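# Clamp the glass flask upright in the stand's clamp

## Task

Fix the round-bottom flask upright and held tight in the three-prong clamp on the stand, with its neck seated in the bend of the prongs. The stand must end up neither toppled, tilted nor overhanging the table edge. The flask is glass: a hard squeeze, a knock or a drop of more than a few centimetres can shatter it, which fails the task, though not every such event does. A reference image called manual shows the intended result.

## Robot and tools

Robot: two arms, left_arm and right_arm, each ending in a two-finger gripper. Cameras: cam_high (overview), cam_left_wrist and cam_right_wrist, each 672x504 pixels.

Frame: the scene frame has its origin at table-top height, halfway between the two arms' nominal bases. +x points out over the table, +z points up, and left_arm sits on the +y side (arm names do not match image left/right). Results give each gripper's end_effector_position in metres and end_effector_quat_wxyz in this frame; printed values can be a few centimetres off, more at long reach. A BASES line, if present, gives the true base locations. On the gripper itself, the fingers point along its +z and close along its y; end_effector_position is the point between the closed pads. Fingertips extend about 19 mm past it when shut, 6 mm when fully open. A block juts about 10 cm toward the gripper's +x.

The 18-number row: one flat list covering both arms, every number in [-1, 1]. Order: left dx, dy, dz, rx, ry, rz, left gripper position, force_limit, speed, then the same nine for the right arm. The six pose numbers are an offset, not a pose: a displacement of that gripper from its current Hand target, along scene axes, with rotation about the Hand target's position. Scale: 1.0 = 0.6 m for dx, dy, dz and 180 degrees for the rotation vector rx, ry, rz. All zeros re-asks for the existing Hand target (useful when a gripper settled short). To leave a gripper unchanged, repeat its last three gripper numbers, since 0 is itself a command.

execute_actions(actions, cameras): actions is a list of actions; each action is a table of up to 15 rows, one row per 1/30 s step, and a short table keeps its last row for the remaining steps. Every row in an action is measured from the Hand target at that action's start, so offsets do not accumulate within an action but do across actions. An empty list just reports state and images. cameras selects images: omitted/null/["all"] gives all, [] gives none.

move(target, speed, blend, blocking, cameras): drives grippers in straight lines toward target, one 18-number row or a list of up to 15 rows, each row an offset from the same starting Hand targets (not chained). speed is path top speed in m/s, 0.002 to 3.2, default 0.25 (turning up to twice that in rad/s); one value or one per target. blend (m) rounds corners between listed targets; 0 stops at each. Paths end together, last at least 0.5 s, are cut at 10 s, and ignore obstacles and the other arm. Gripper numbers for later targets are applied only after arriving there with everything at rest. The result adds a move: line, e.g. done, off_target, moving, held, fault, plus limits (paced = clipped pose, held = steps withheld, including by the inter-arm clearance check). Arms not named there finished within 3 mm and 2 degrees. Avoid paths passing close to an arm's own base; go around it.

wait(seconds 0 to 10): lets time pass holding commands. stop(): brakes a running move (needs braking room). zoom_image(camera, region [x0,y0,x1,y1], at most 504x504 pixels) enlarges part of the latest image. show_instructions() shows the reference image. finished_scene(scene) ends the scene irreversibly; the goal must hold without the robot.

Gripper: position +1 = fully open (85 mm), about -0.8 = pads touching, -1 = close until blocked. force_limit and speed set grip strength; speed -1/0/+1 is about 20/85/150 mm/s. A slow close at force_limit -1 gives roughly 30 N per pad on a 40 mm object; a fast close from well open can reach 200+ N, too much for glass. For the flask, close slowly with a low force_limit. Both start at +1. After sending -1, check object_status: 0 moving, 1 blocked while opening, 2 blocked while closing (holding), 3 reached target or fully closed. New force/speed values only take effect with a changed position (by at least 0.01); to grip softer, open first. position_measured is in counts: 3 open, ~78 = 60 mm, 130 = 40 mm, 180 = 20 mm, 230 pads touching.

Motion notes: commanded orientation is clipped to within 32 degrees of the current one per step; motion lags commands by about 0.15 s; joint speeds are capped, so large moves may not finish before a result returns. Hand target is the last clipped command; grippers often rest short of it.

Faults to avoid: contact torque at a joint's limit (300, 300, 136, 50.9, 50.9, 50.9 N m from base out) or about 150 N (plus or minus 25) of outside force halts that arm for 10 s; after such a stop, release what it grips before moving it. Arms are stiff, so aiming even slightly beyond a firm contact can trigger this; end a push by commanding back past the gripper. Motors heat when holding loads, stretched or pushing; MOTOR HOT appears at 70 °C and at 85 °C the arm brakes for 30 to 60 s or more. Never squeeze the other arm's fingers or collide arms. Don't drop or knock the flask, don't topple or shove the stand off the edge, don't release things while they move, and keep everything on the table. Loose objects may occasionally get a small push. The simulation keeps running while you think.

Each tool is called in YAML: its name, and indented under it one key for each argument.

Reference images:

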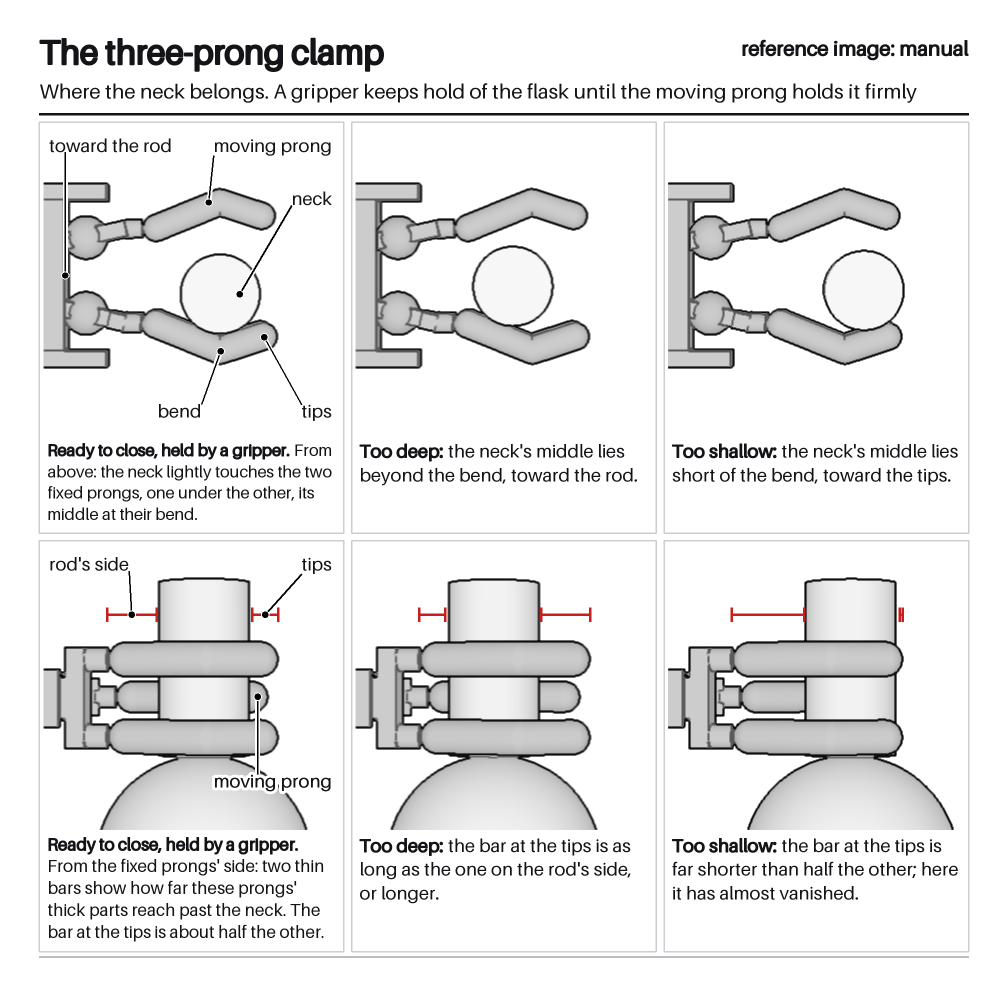

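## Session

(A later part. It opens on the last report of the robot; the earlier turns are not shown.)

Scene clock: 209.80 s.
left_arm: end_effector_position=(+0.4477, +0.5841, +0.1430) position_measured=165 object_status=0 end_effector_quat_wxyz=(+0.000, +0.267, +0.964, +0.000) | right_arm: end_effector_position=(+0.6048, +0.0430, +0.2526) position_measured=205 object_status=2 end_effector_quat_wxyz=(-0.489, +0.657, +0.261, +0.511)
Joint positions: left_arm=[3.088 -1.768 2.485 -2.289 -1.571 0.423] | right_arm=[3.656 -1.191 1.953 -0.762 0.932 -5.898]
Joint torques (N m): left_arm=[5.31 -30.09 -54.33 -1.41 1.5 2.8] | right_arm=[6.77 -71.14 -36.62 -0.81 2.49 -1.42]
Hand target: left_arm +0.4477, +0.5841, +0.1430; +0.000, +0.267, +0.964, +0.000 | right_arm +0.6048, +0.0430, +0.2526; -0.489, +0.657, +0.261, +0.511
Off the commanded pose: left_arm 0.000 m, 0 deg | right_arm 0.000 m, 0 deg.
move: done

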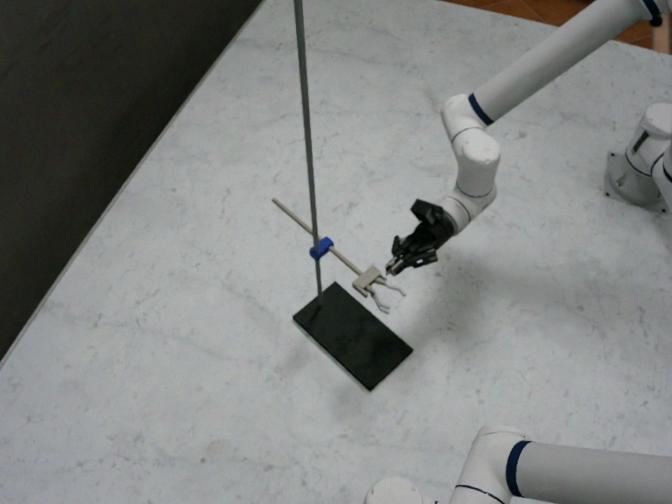

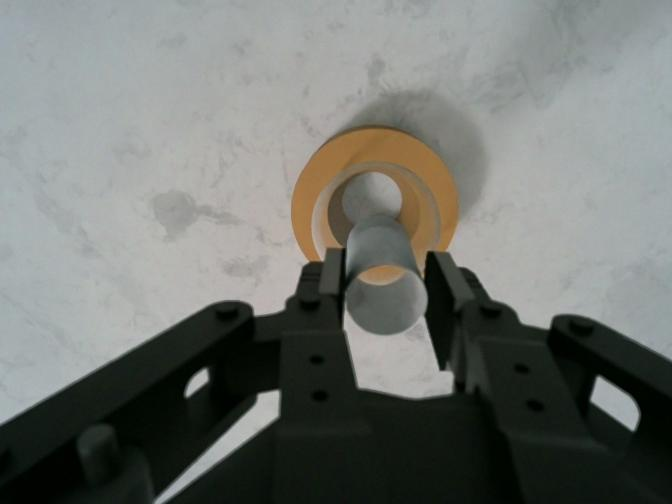

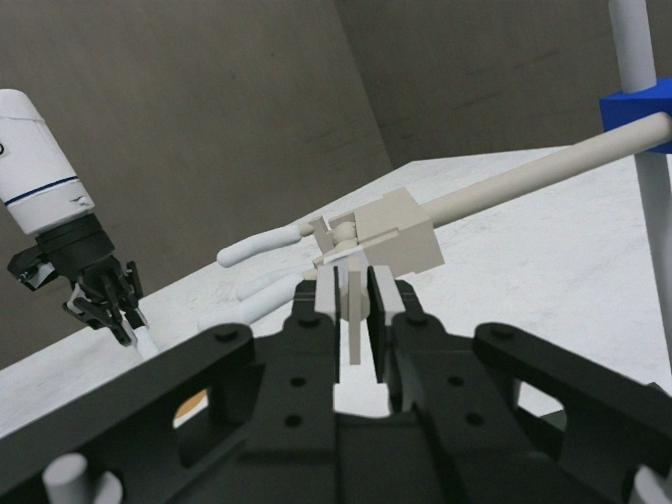

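move:
  target:
    - [0, 0, 0.2667, 0, 0, 0, -1, -1, -1, 0, 0, 0, 0, 0, 0, -1, -1, -1]
    - [0.0372, -0.6402, 0.2733, 0, 0, 0, -1, -1, -1, 0, 0, 0, 0, 0, 0, -1, -1, -1]
  speed: [0.12, 0.25]
  blend: [0.03, 0]

zoom_image:
  camera: "cam_right_wrist"
  region: [150, 120, 450, 340]

zoom_image:
  camera: "cam_high"
  region: [260, 180, 480, 400]

Scene clock: 223.23 s.
left_arm: end_effector_position=(+0.4699, +0.2003, +0.3070) position_measured=165 object_status=2 end_effector_quat_wxyz=(+0.000, +0.267, +0.964, +0.000) | right_arm: end_effector_position=(+0.6048, +0.0430, +0.2526) position_measured=205 object_status=2 end_effector_quat_wxyz=(-0.489, +0.657, +0.261, +0.511)
Joint positions: left_arm=[2.363 -1.812 2.18 -1.94 -1.571 -0.302] | right_arm=[3.656 -1.191 1.953 -0.762 0.932 -5.898]
Joint torques (N m): left_arm=[-5.75 -7.88 -72.29 -5.6 2.49 -2.72] | right_arm=[5.22 -71.17 -40.4 -3.27 2.48 -1.41]
Hand target: left_arm +0.4700, +0.2000, +0.3070; +0.000, +0.267, +0.964, +0.000 | right_arm +0.6048, +0.0430, +0.2526; -0.489, +0.657, +0.261, +0.511
Off the commanded pose: left_arm 0.000 m, 0 deg | right_arm 0.000 m, 0 deg.
move: done

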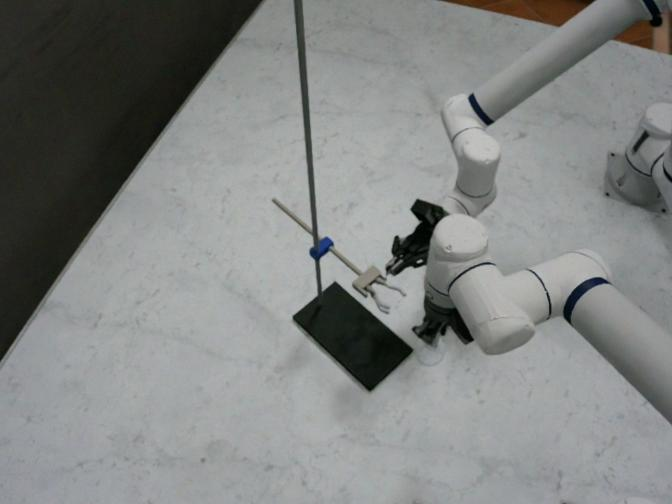

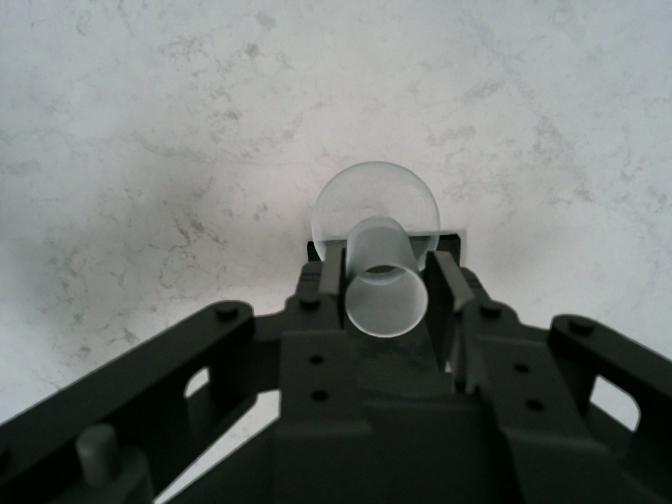

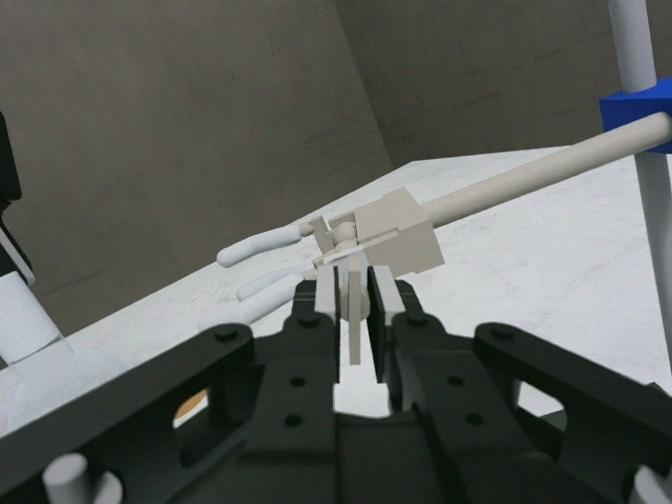

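Scaled by 1.680.

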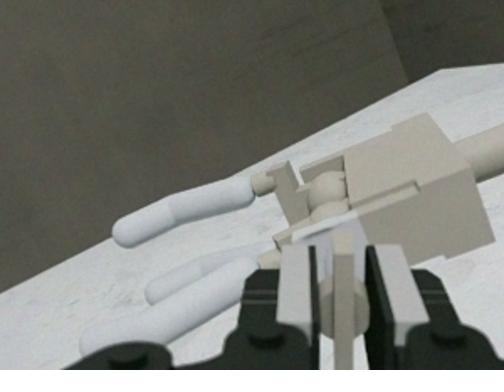

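Scaled by 2.291.

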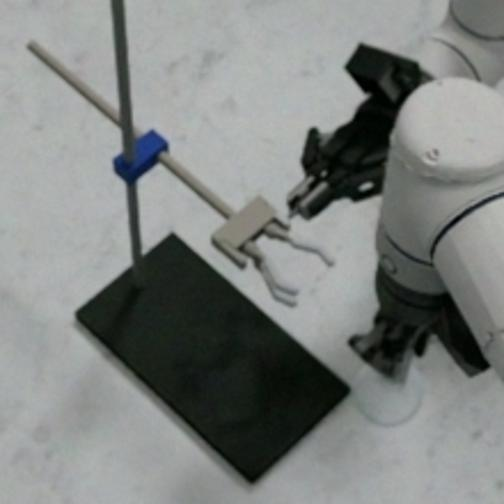

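zoom_image:
  camera: "cam_right_wrist"
  region: [0, 80, 320, 440]

zoom_image:
  camera: "cam_left_wrist"
  region: [280, 130, 500, 380]

Scaled by 1.400.

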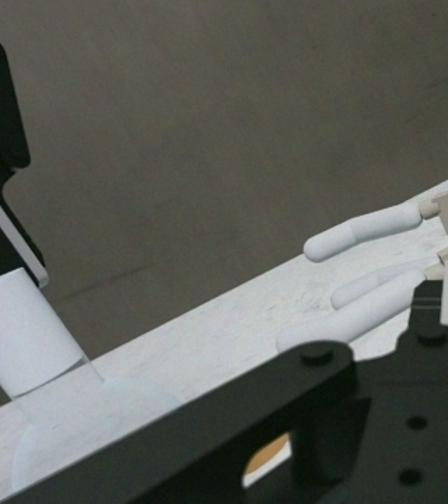

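Scaled by 2.016.

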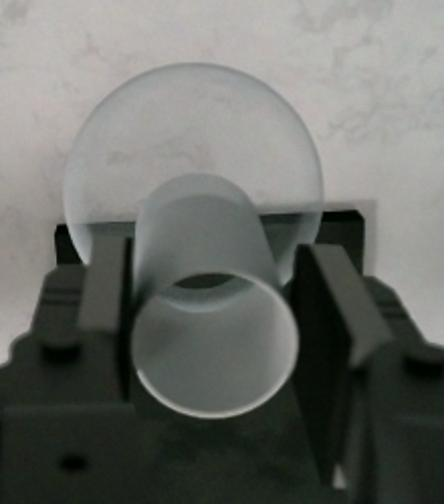

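move:
  target: [0, 0, 0, 0, 0, -0.483, -1, -1, -1, 0, 0, 0, 0, 0, 0, -1, -1, -1]
  speed: 0.3

zoom_image:
  camera: "cam_right_wrist"
  region: [0, 80, 320, 440]

Scene clock: 234.33 s.
left_arm: end_effector_position=(+0.4700, +0.2000, +0.3070) position_measured=165 object_status=2 end_effector_quat_wxyz=(+0.000, +0.857, +0.516, +0.000) | right_arm: end_effector_position=(+0.6048, +0.0430, +0.2526) position_measured=205 object_status=2 end_effector_quat_wxyz=(-0.489, +0.657, +0.261, +0.511)
Joint positions: left_arm=[2.363 -1.811 2.18 -1.94 -1.571 1.215] | right_arm=[3.656 -1.191 1.953 -0.762 0.932 -5.898]
Joint torques (N m): left_arm=[10.5 -7.88 -68.39 -1.4 -2.02 2.44] | right_arm=[5.5 -70.78 -39.41 -5.15 2.51 -1.18]
Hand target: left_arm +0.4700, +0.2000, +0.3070; +0.000, +0.857, +0.516, +0.000 | right_arm +0.6048, +0.0430, +0.2526; -0.489, +0.657, +0.261, +0.511
Off the commanded pose: left_arm 0.000 m, 0 deg | right_arm 0.000 m, 0 deg.
move: done

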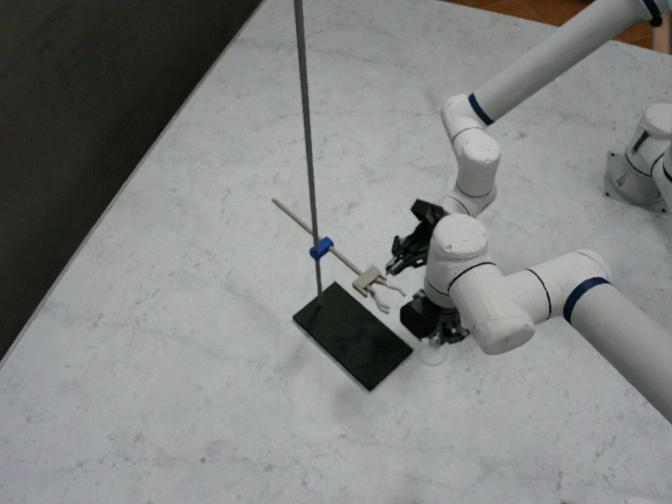

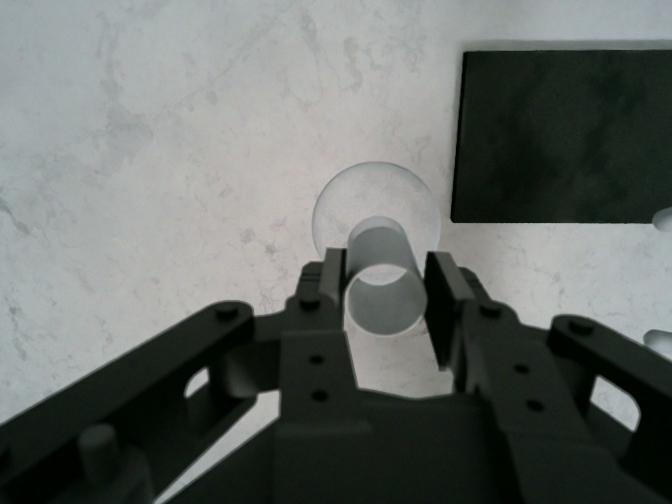

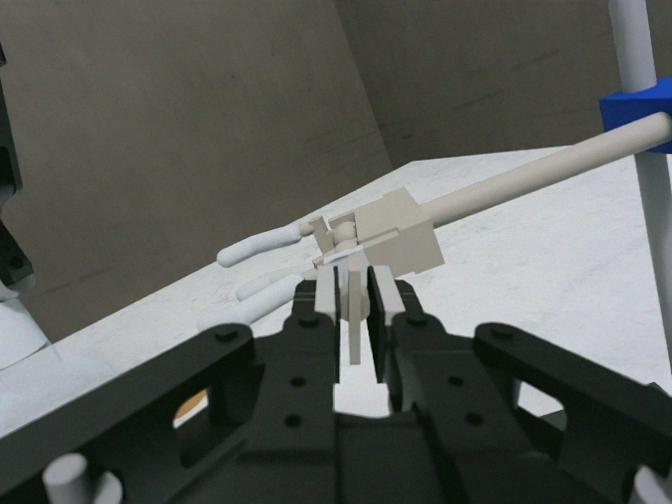

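Scaled by 1.400.

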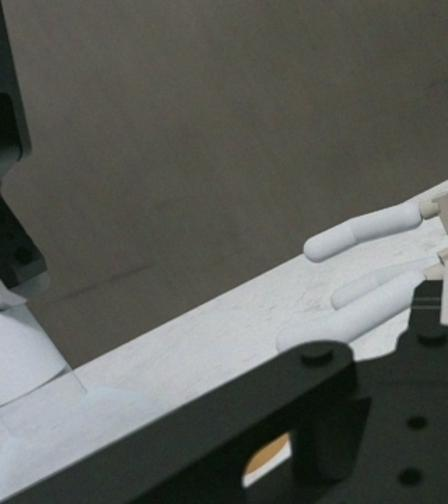

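zoom_image:
  camera: "cam_left_wrist"
  region: [572, 180, 672, 380]

Scaled by 2.520.

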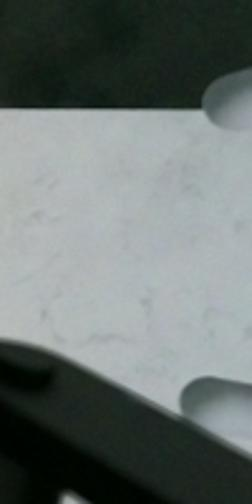

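move:
  target: [0.069, -0.0478, -0.02, 0, 0, 0, -1, -1, -1, 0, 0, 0, 0, 0, 0, -1, -1, -1]
  speed: 0.12

zoom_image:
  camera: "cam_right_wrist"
  region: [0, 120, 320, 440]

zoom_image:
  camera: "cam_left_wrist"
  region: [320, 140, 672, 400]

Scene clock: 246.10 s.
left_arm: end_effector_position=(+0.5112, +0.1715, +0.2950) position_measured=165 object_status=2 end_effector_quat_wxyz=(+0.000, +0.857, +0.516, +0.000) | right_arm: end_effector_position=(+0.6048, +0.0430, +0.2526) position_measured=205 object_status=2 end_effector_quat_wxyz=(-0.489, +0.657, +0.261, +0.511)
Joint positions: left_arm=[2.385 -1.708 2.122 -1.985 -1.571 1.237] | right_arm=[3.656 -1.191 1.953 -0.762 0.932 -5.898]
Joint torques (N m): left_arm=[15.26 -18.05 -70.81 -5.77 0.05 2.29] | right_arm=[6.08 -69.68 -39.44 -5.26 2.44 -1.14]
Hand target: left_arm +0.5114, +0.1713, +0.2950; +0.000, +0.857, +0.516, +0.000 | right_arm +0.6048, +0.0430, +0.2526; -0.489, +0.657, +0.261, +0.511
Off the commanded pose: left_arm 0.000 m, 0 deg | right_arm 0.000 m, 0 deg.
move: done

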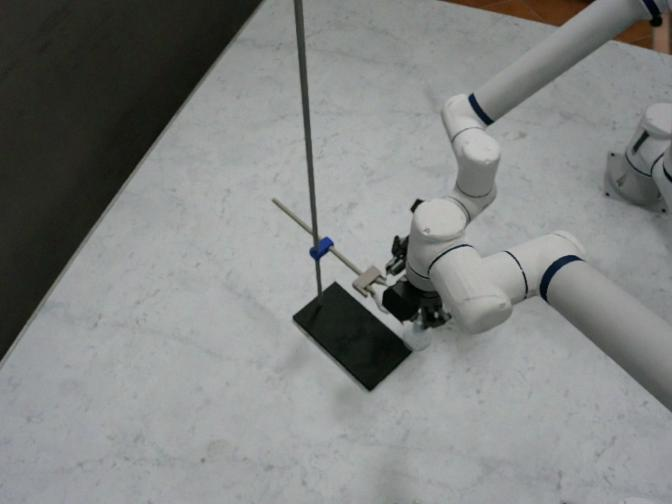

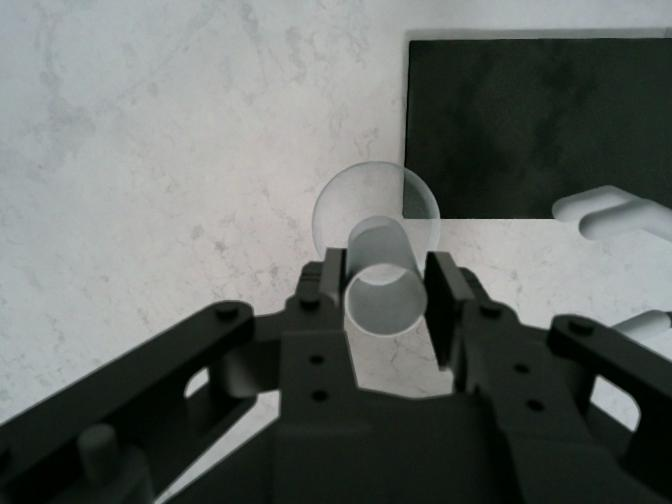

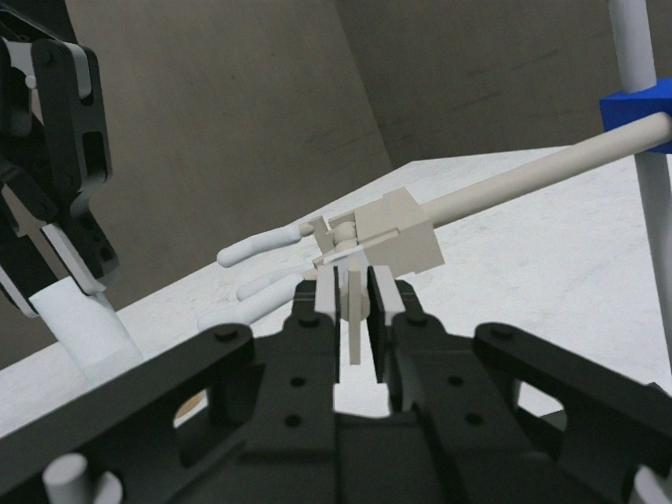

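Scaled by 1.575.

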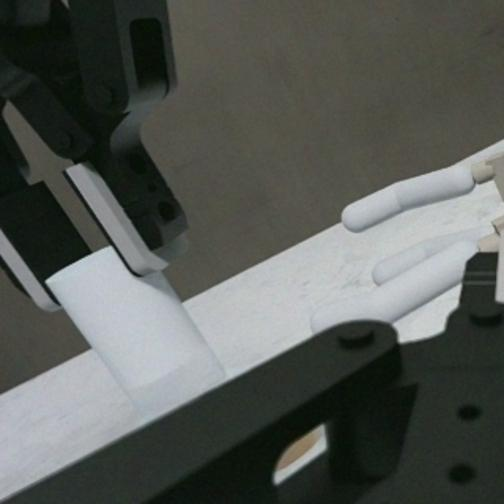

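Scaled by 1.432.

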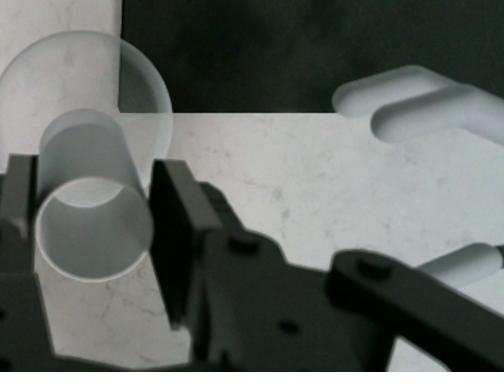

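zoom_image:
  camera: "cam_left_wrist"
  region: [530, 150, 672, 380]

Scaled by 2.191.

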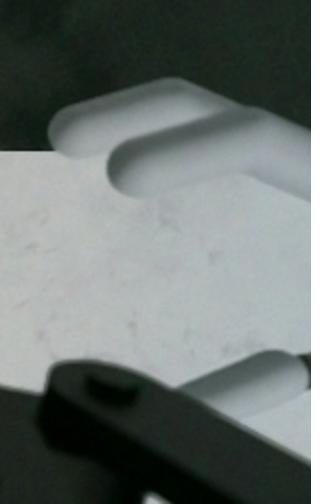

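move:
  target: [0.052, -0.0445, 0, 0, 0, 0, -1, -1, -1, 0, 0, 0, 0, 0, 0, -1, -1, -1]
  speed: 0.08

zoom_image:
  camera: "cam_right_wrist"
  region: [80, 120, 400, 440]

zoom_image:
  camera: "cam_left_wrist"
  region: [320, 140, 672, 400]

Scene clock: 260.83 s.
left_arm: end_effector_position=(+0.5424, +0.1448, +0.2950) position_measured=165 object_status=2 end_effector_quat_wxyz=(+0.000, +0.857, +0.516, +0.000) | right_arm: end_effector_position=(+0.6048, +0.0430, +0.2526) position_measured=205 object_status=2 end_effector_quat_wxyz=(-0.489, +0.657, +0.261, +0.511)
Joint positions: left_arm=[2.392 -1.636 2.058 -1.994 -1.571 1.245] | right_arm=[3.656 -1.191 1.953 -0.762 0.932 -5.898]
Joint torques (N m): left_arm=[12.07 -23.79 -70.56 -5.98 0.29 2.87] | right_arm=[6.22 -70.57 -38.98 -4.94 2.12 -1.04]
Hand target: left_arm +0.5426, +0.1446, +0.2950; +0.000, +0.857, +0.516, +0.000 | right_arm +0.6048, +0.0430, +0.2526; -0.489, +0.657, +0.261, +0.511
Off the commanded pose: left_arm 0.000 m, 0 deg | right_arm 0.000 m, 0 deg.
move: done

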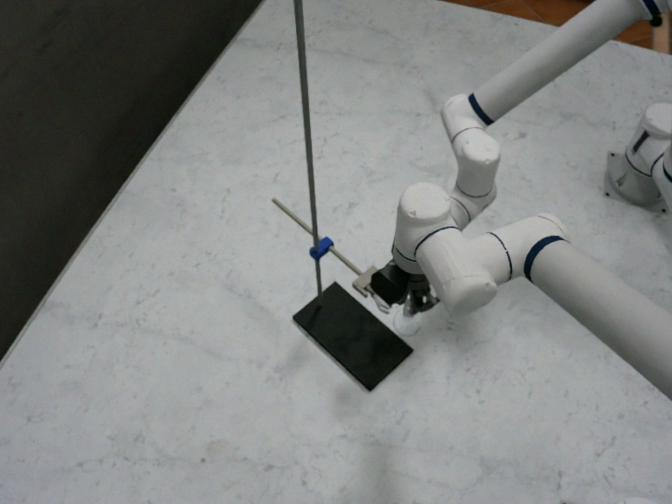

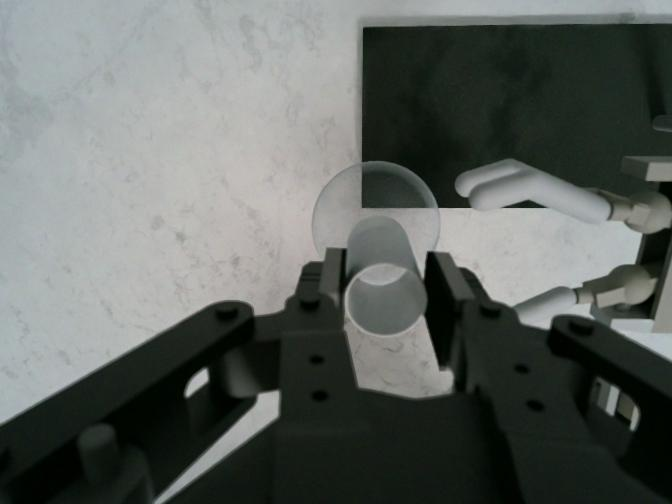

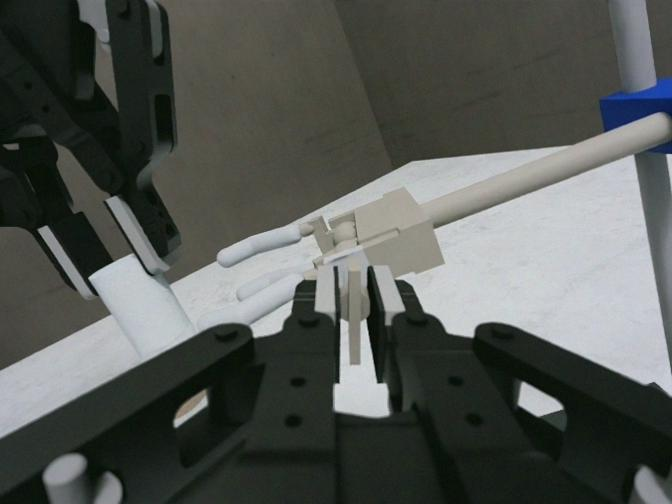

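Scaled by 1.575.

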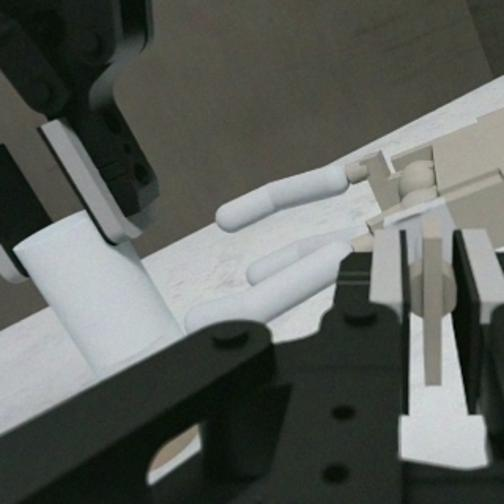

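Scaled by 1.432.

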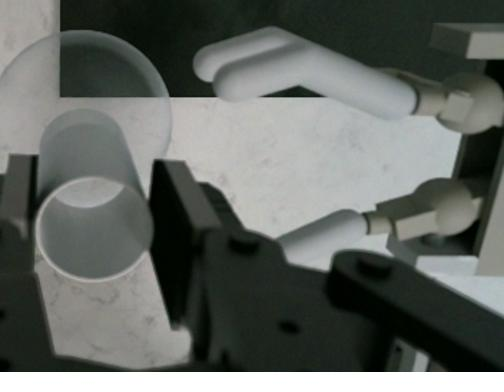

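move:
  target: [0.0442, -0.0234, -0.0042, 0, 0, 0, -1, -1, -1, 0, 0, 0, 0, 0, 0, -1, -1, -1]
  speed: 0.05

zoom_image:
  camera: "cam_right_wrist"
  region: [120, 120, 420, 420]

zoom_image:
  camera: "cam_left_wrist"
  region: [320, 140, 672, 400]

Scene clock: 268.80 s.
left_arm: end_effector_position=(+0.5689, +0.1307, +0.2925) position_measured=165 object_status=2 end_effector_quat_wxyz=(+0.000, +0.857, +0.516, +0.000) | right_arm: end_effector_position=(+0.6048, +0.0430, +0.2526) position_measured=205 object_status=2 end_effector_quat_wxyz=(-0.489, +0.657, +0.261, +0.511)
Joint positions: left_arm=[2.408 -1.582 2.012 -2.001 -1.571 1.26] | right_arm=[3.656 -1.191 1.953 -0.762 0.932 -5.898]
Joint torques (N m): left_arm=[12.4 -33.59 -68.25 -5.87 1.03 2.88] | right_arm=[5.18 -68.89 -38.93 -4.83 1.94 -0.95]
Hand target: left_arm +0.5691, +0.1306, +0.2924; +0.000, +0.857, +0.516, +0.000 | right_arm +0.6048, +0.0430, +0.2526; -0.489, +0.657, +0.261, +0.511
Off the commanded pose: left_arm 0.000 m, 0 deg | right_arm 0.000 m, 0 deg.
move: done

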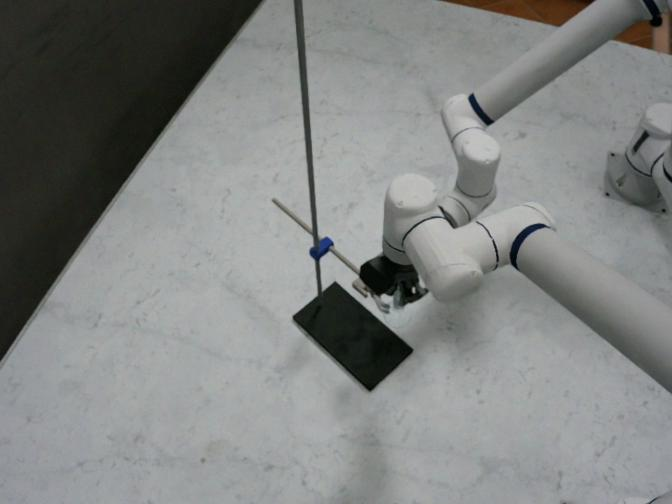

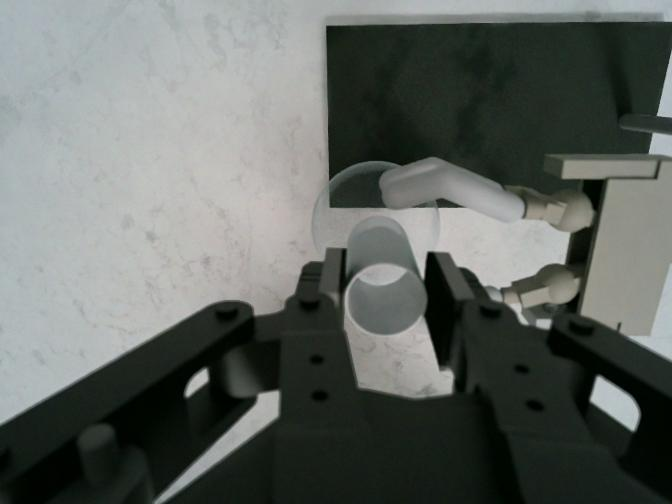

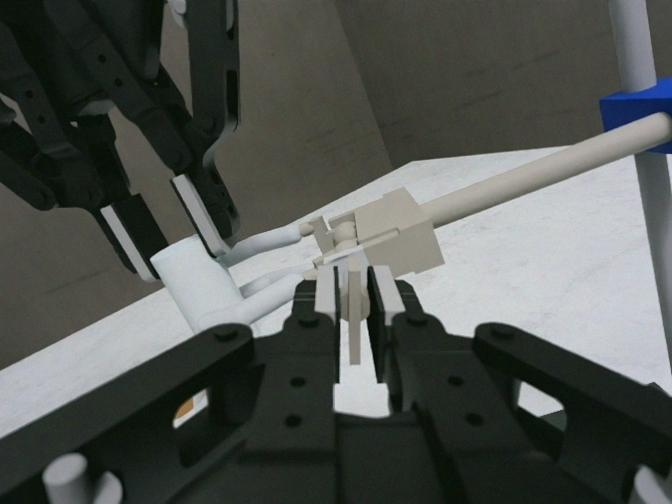

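Scaled by 1.680.

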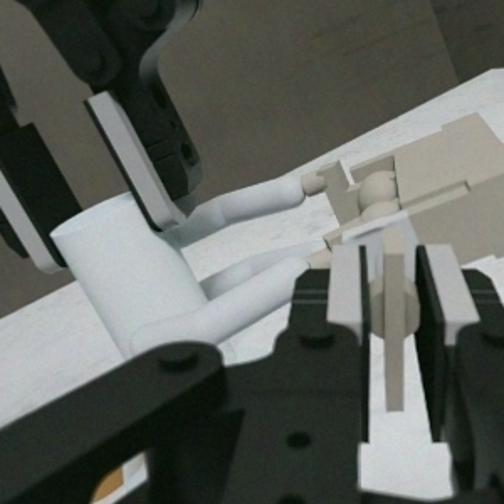

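Scaled by 1.432.

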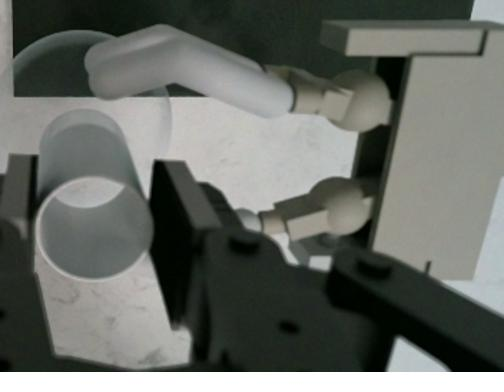

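move:
  target:
    - [0.0287, -0.0152, 0, 0, 0, 0, -1, -1, -1, 0, 0, 0, 0, 0, 0, -1, -1, -1]
    - [0.0342, -0.0049, 0, 0, 0, 0, -1, -1, -1, 0, 0, 0, 0, 0, 0, -1, -1, -1]
  speed: 0.04

zoom_image:
  camera: "cam_right_wrist"
  region: [120, 120, 420, 420]

zoom_image:
  camera: "cam_left_wrist"
  region: [300, 140, 552, 350]

Scene clock: 274.57 s.
left_arm: end_effector_position=(+0.5894, +0.1274, +0.2924) position_measured=165 object_status=2 end_effector_quat_wxyz=(+0.000, +0.857, +0.516, +0.000) | right_arm: end_effector_position=(+0.6048, +0.0430, +0.2526) position_measured=205 object_status=2 end_effector_quat_wxyz=(-0.489, +0.657, +0.261, +0.511)
Joint positions: left_arm=[2.427 -1.549 1.979 -2.001 -1.571 1.279] | right_arm=[3.656 -1.191 1.953 -0.762 0.932 -5.898]
Joint torques (N m): left_arm=[11.2 -33.15 -70.26 -1.33 -0.53 2.12] | right_arm=[4.32 -67.2 -37.99 -4.65 1.99 -0.62]
Hand target: left_arm +0.5896, +0.1276, +0.2924; +0.000, +0.857, +0.516, +0.000 | right_arm +0.6048, +0.0430, +0.2526; -0.489, +0.657, +0.261, +0.511
Off the commanded pose: left_arm 0.000 m, 0 deg | right_arm 0.000 m, 0 deg.
move: done

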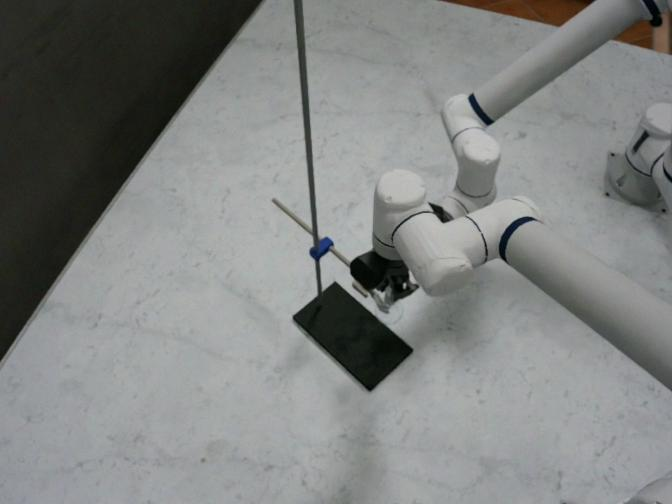

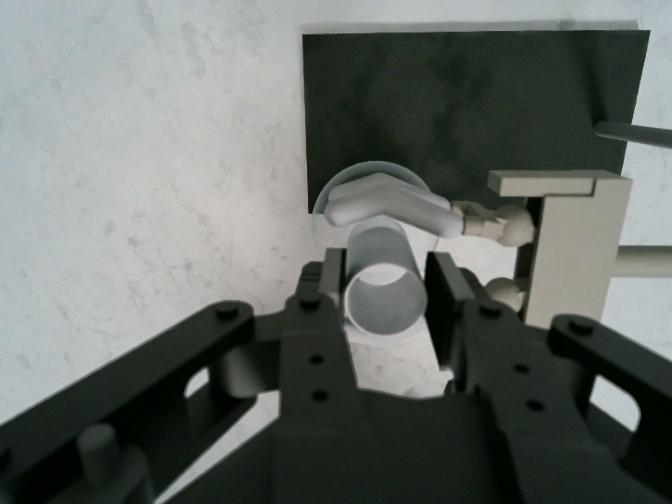

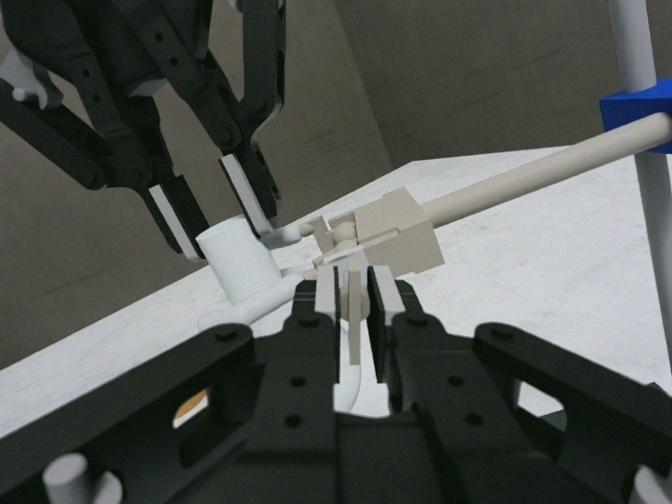

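Scaled by 1.680.

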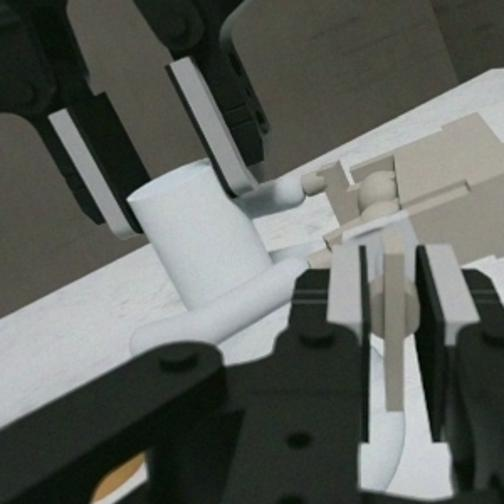

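Scaled by 2.000.

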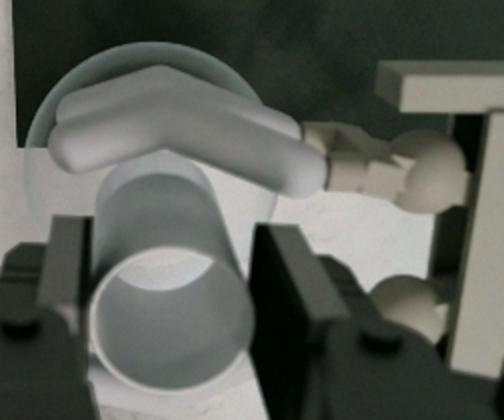

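move:
  target: [0.0042, 0.0053, 0, 0, 0, 0, -1, -1, -1, 0, 0, 0, 0, 0, 0, -1, -1, -1]
  speed: 0.02

zoom_image:
  camera: "cam_right_wrist"
  region: [180, 180, 380, 380]

zoom_image:
  camera: "cam_left_wrist"
  region: [300, 140, 552, 350]

Scene clock: 279.23 s.
left_arm: end_effector_position=(+0.5920, +0.1306, +0.2924) position_measured=165 object_status=2 end_effector_quat_wxyz=(+0.000, +0.857, +0.516, +0.000) | right_arm: end_effector_position=(+0.6048, +0.0430, +0.2526) position_measured=205 object_status=2 end_effector_quat_wxyz=(-0.489, +0.657, +0.261, +0.511)
Joint positions: left_arm=[2.433 -1.548 1.978 -2.001 -1.571 1.285] | right_arm=[3.656 -1.191 1.953 -0.762 0.932 -5.898]
Joint torques (N m): left_arm=[10.96 -33.54 -69.93 -1.85 -1.76 2.4] | right_arm=[6.19 -68.6 -37.88 -4.5 2.12 -0.63]
Hand target: left_arm +0.5921, +0.1308, +0.2924; +0.000, +0.857, +0.516, +0.000 | right_arm +0.6048, +0.0430, +0.2526; -0.489, +0.657, +0.261, +0.511
Off the commanded pose: left_arm 0.000 m, 0 deg | right_arm 0.000 m, 0 deg.
move: done

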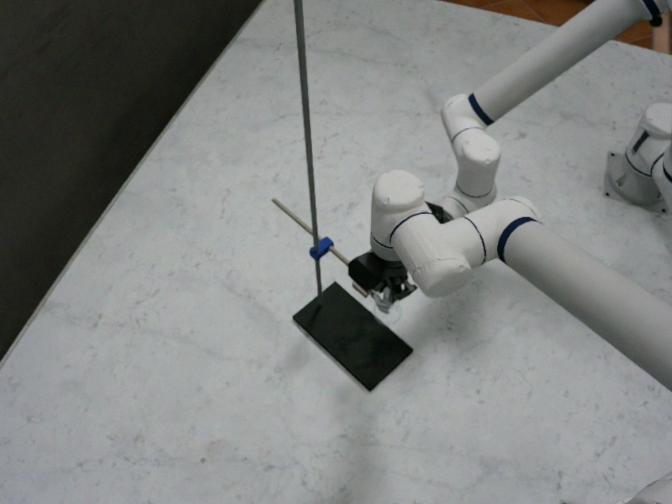

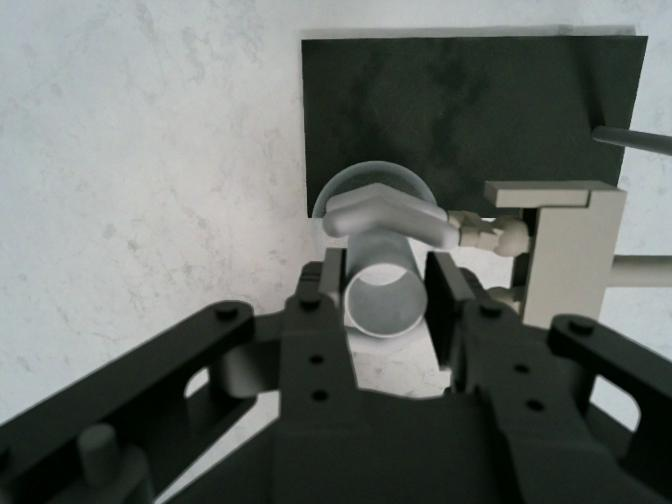

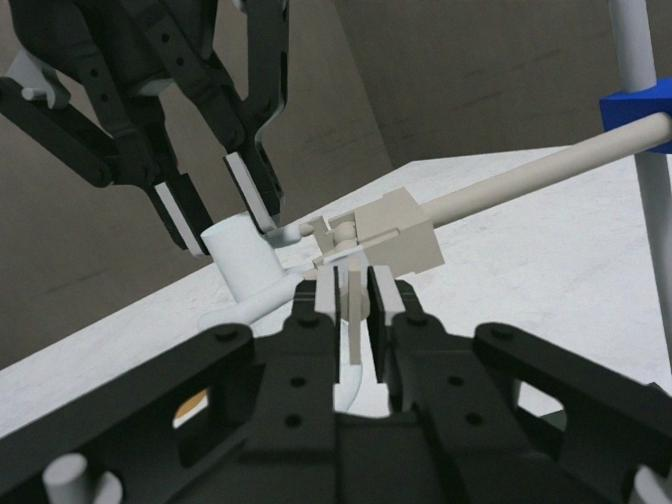

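Scaled by 2.520.

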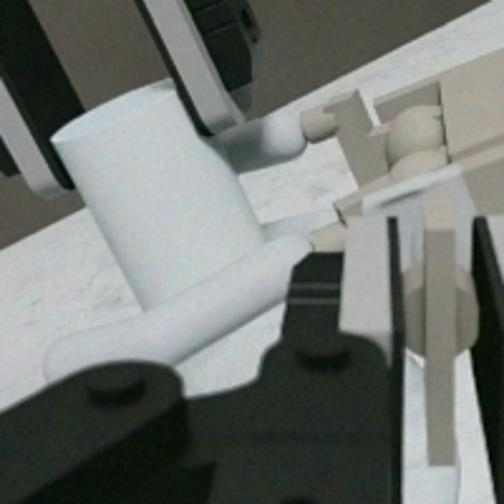

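Scaled by 2.000.

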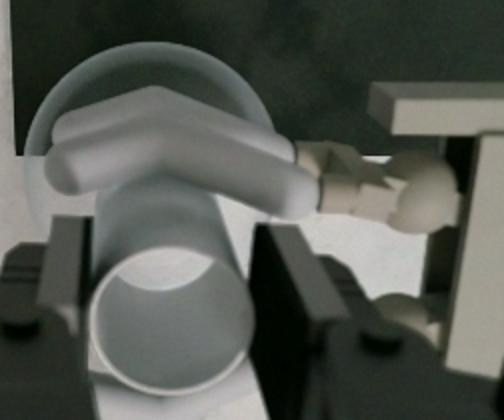

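zoom_image:
  camera: "cam_high"
  region: [340, 260, 430, 340]

Scaled by 5.600.

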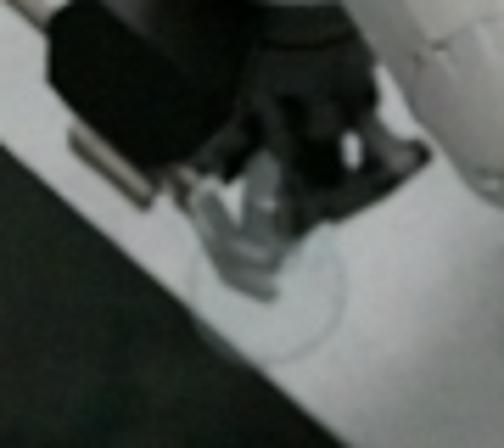

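move:
  target: [0.0023, 0.0044, 0, 0, 0, 0, -1, -1, -1, 0, 0, 0, 0, 0, 0, -1, -1, -1]
  speed: 0.015

zoom_image:
  camera: "cam_high"
  region: [340, 260, 430, 340]

zoom_image:
  camera: "cam_left_wrist"
  region: [300, 140, 552, 350]

Scene clock: 288.77 s.
left_arm: end_effector_position=(+0.5934, +0.1333, +0.2924) position_measured=165 object_status=2 end_effector_quat_wxyz=(+0.000, +0.857, +0.516, +0.000) | right_arm: end_effector_position=(+0.6048, +0.0430, +0.2526) position_measured=205 object_status=2 end_effector_quat_wxyz=(-0.489, +0.657, +0.261, +0.511)
Joint positions: left_arm=[2.437 -1.548 1.978 -2.001 -1.571 1.29] | right_arm=[3.656 -1.191 1.953 -0.762 0.932 -5.898]
Joint torques (N m): left_arm=[16.05 -54.76 -51.1 -1.8 -2.03 2.8] | right_arm=[4.27 -68.29 -37.28 -4.22 1.87 -0.52]
Hand target: left_arm +0.5935, +0.1335, +0.2924; +0.000, +0.857, +0.516, +0.000 | right_arm +0.6048, +0.0430, +0.2526; -0.489, +0.657, +0.261, +0.511
Off the commanded pose: left_arm 0.000 m, 0 deg | right_arm 0.000 m, 0 deg.
move: done

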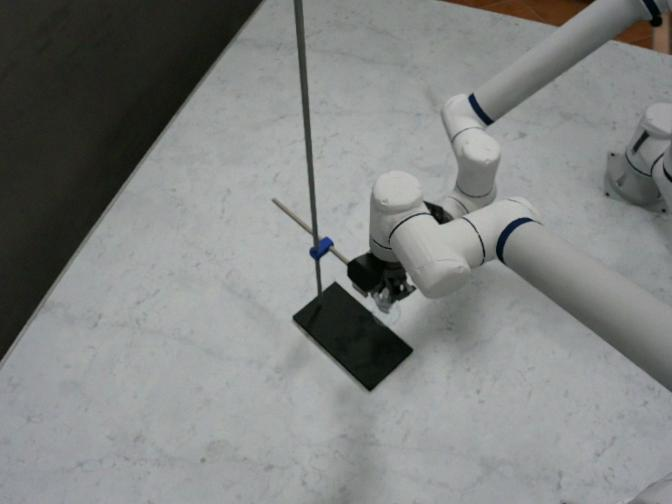

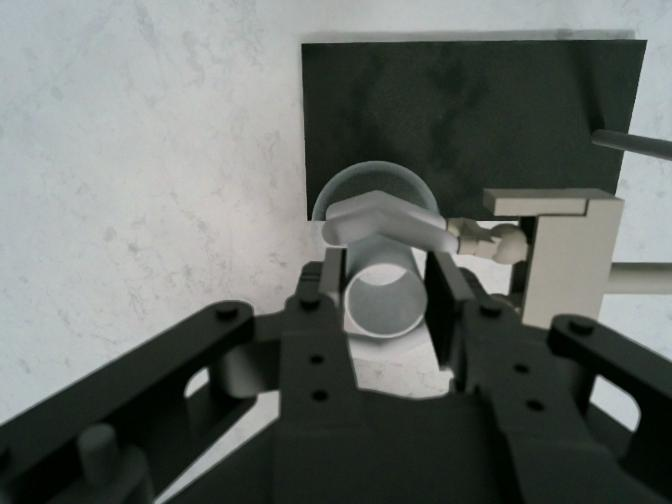

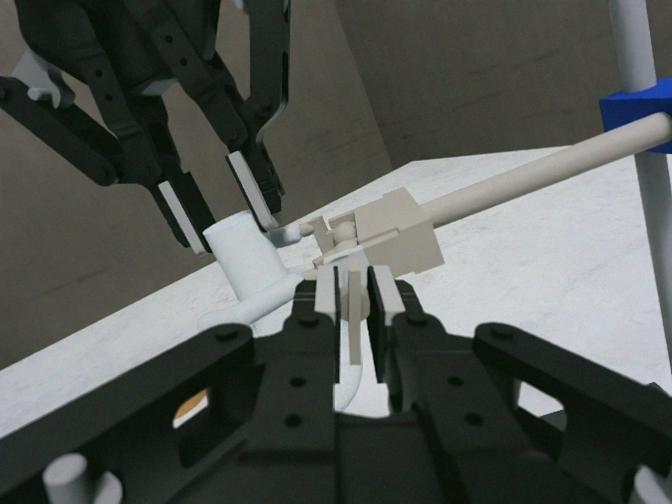

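Scaled by 5.600.

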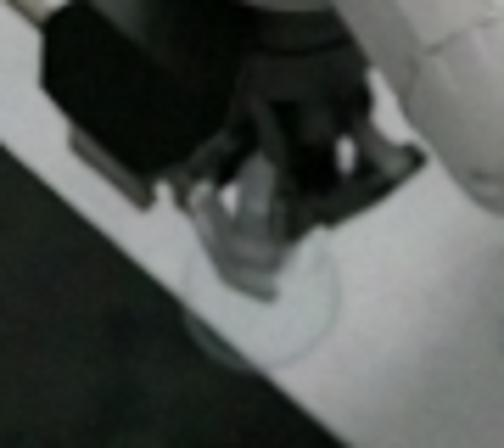

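Scaled by 2.000.

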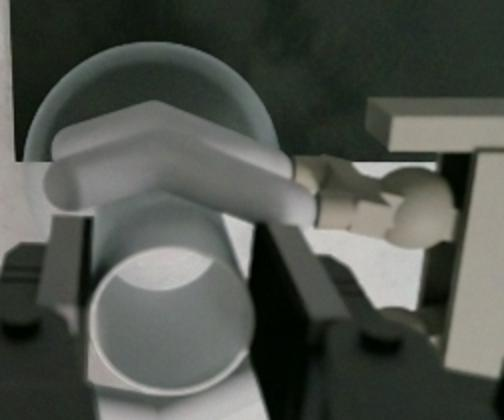

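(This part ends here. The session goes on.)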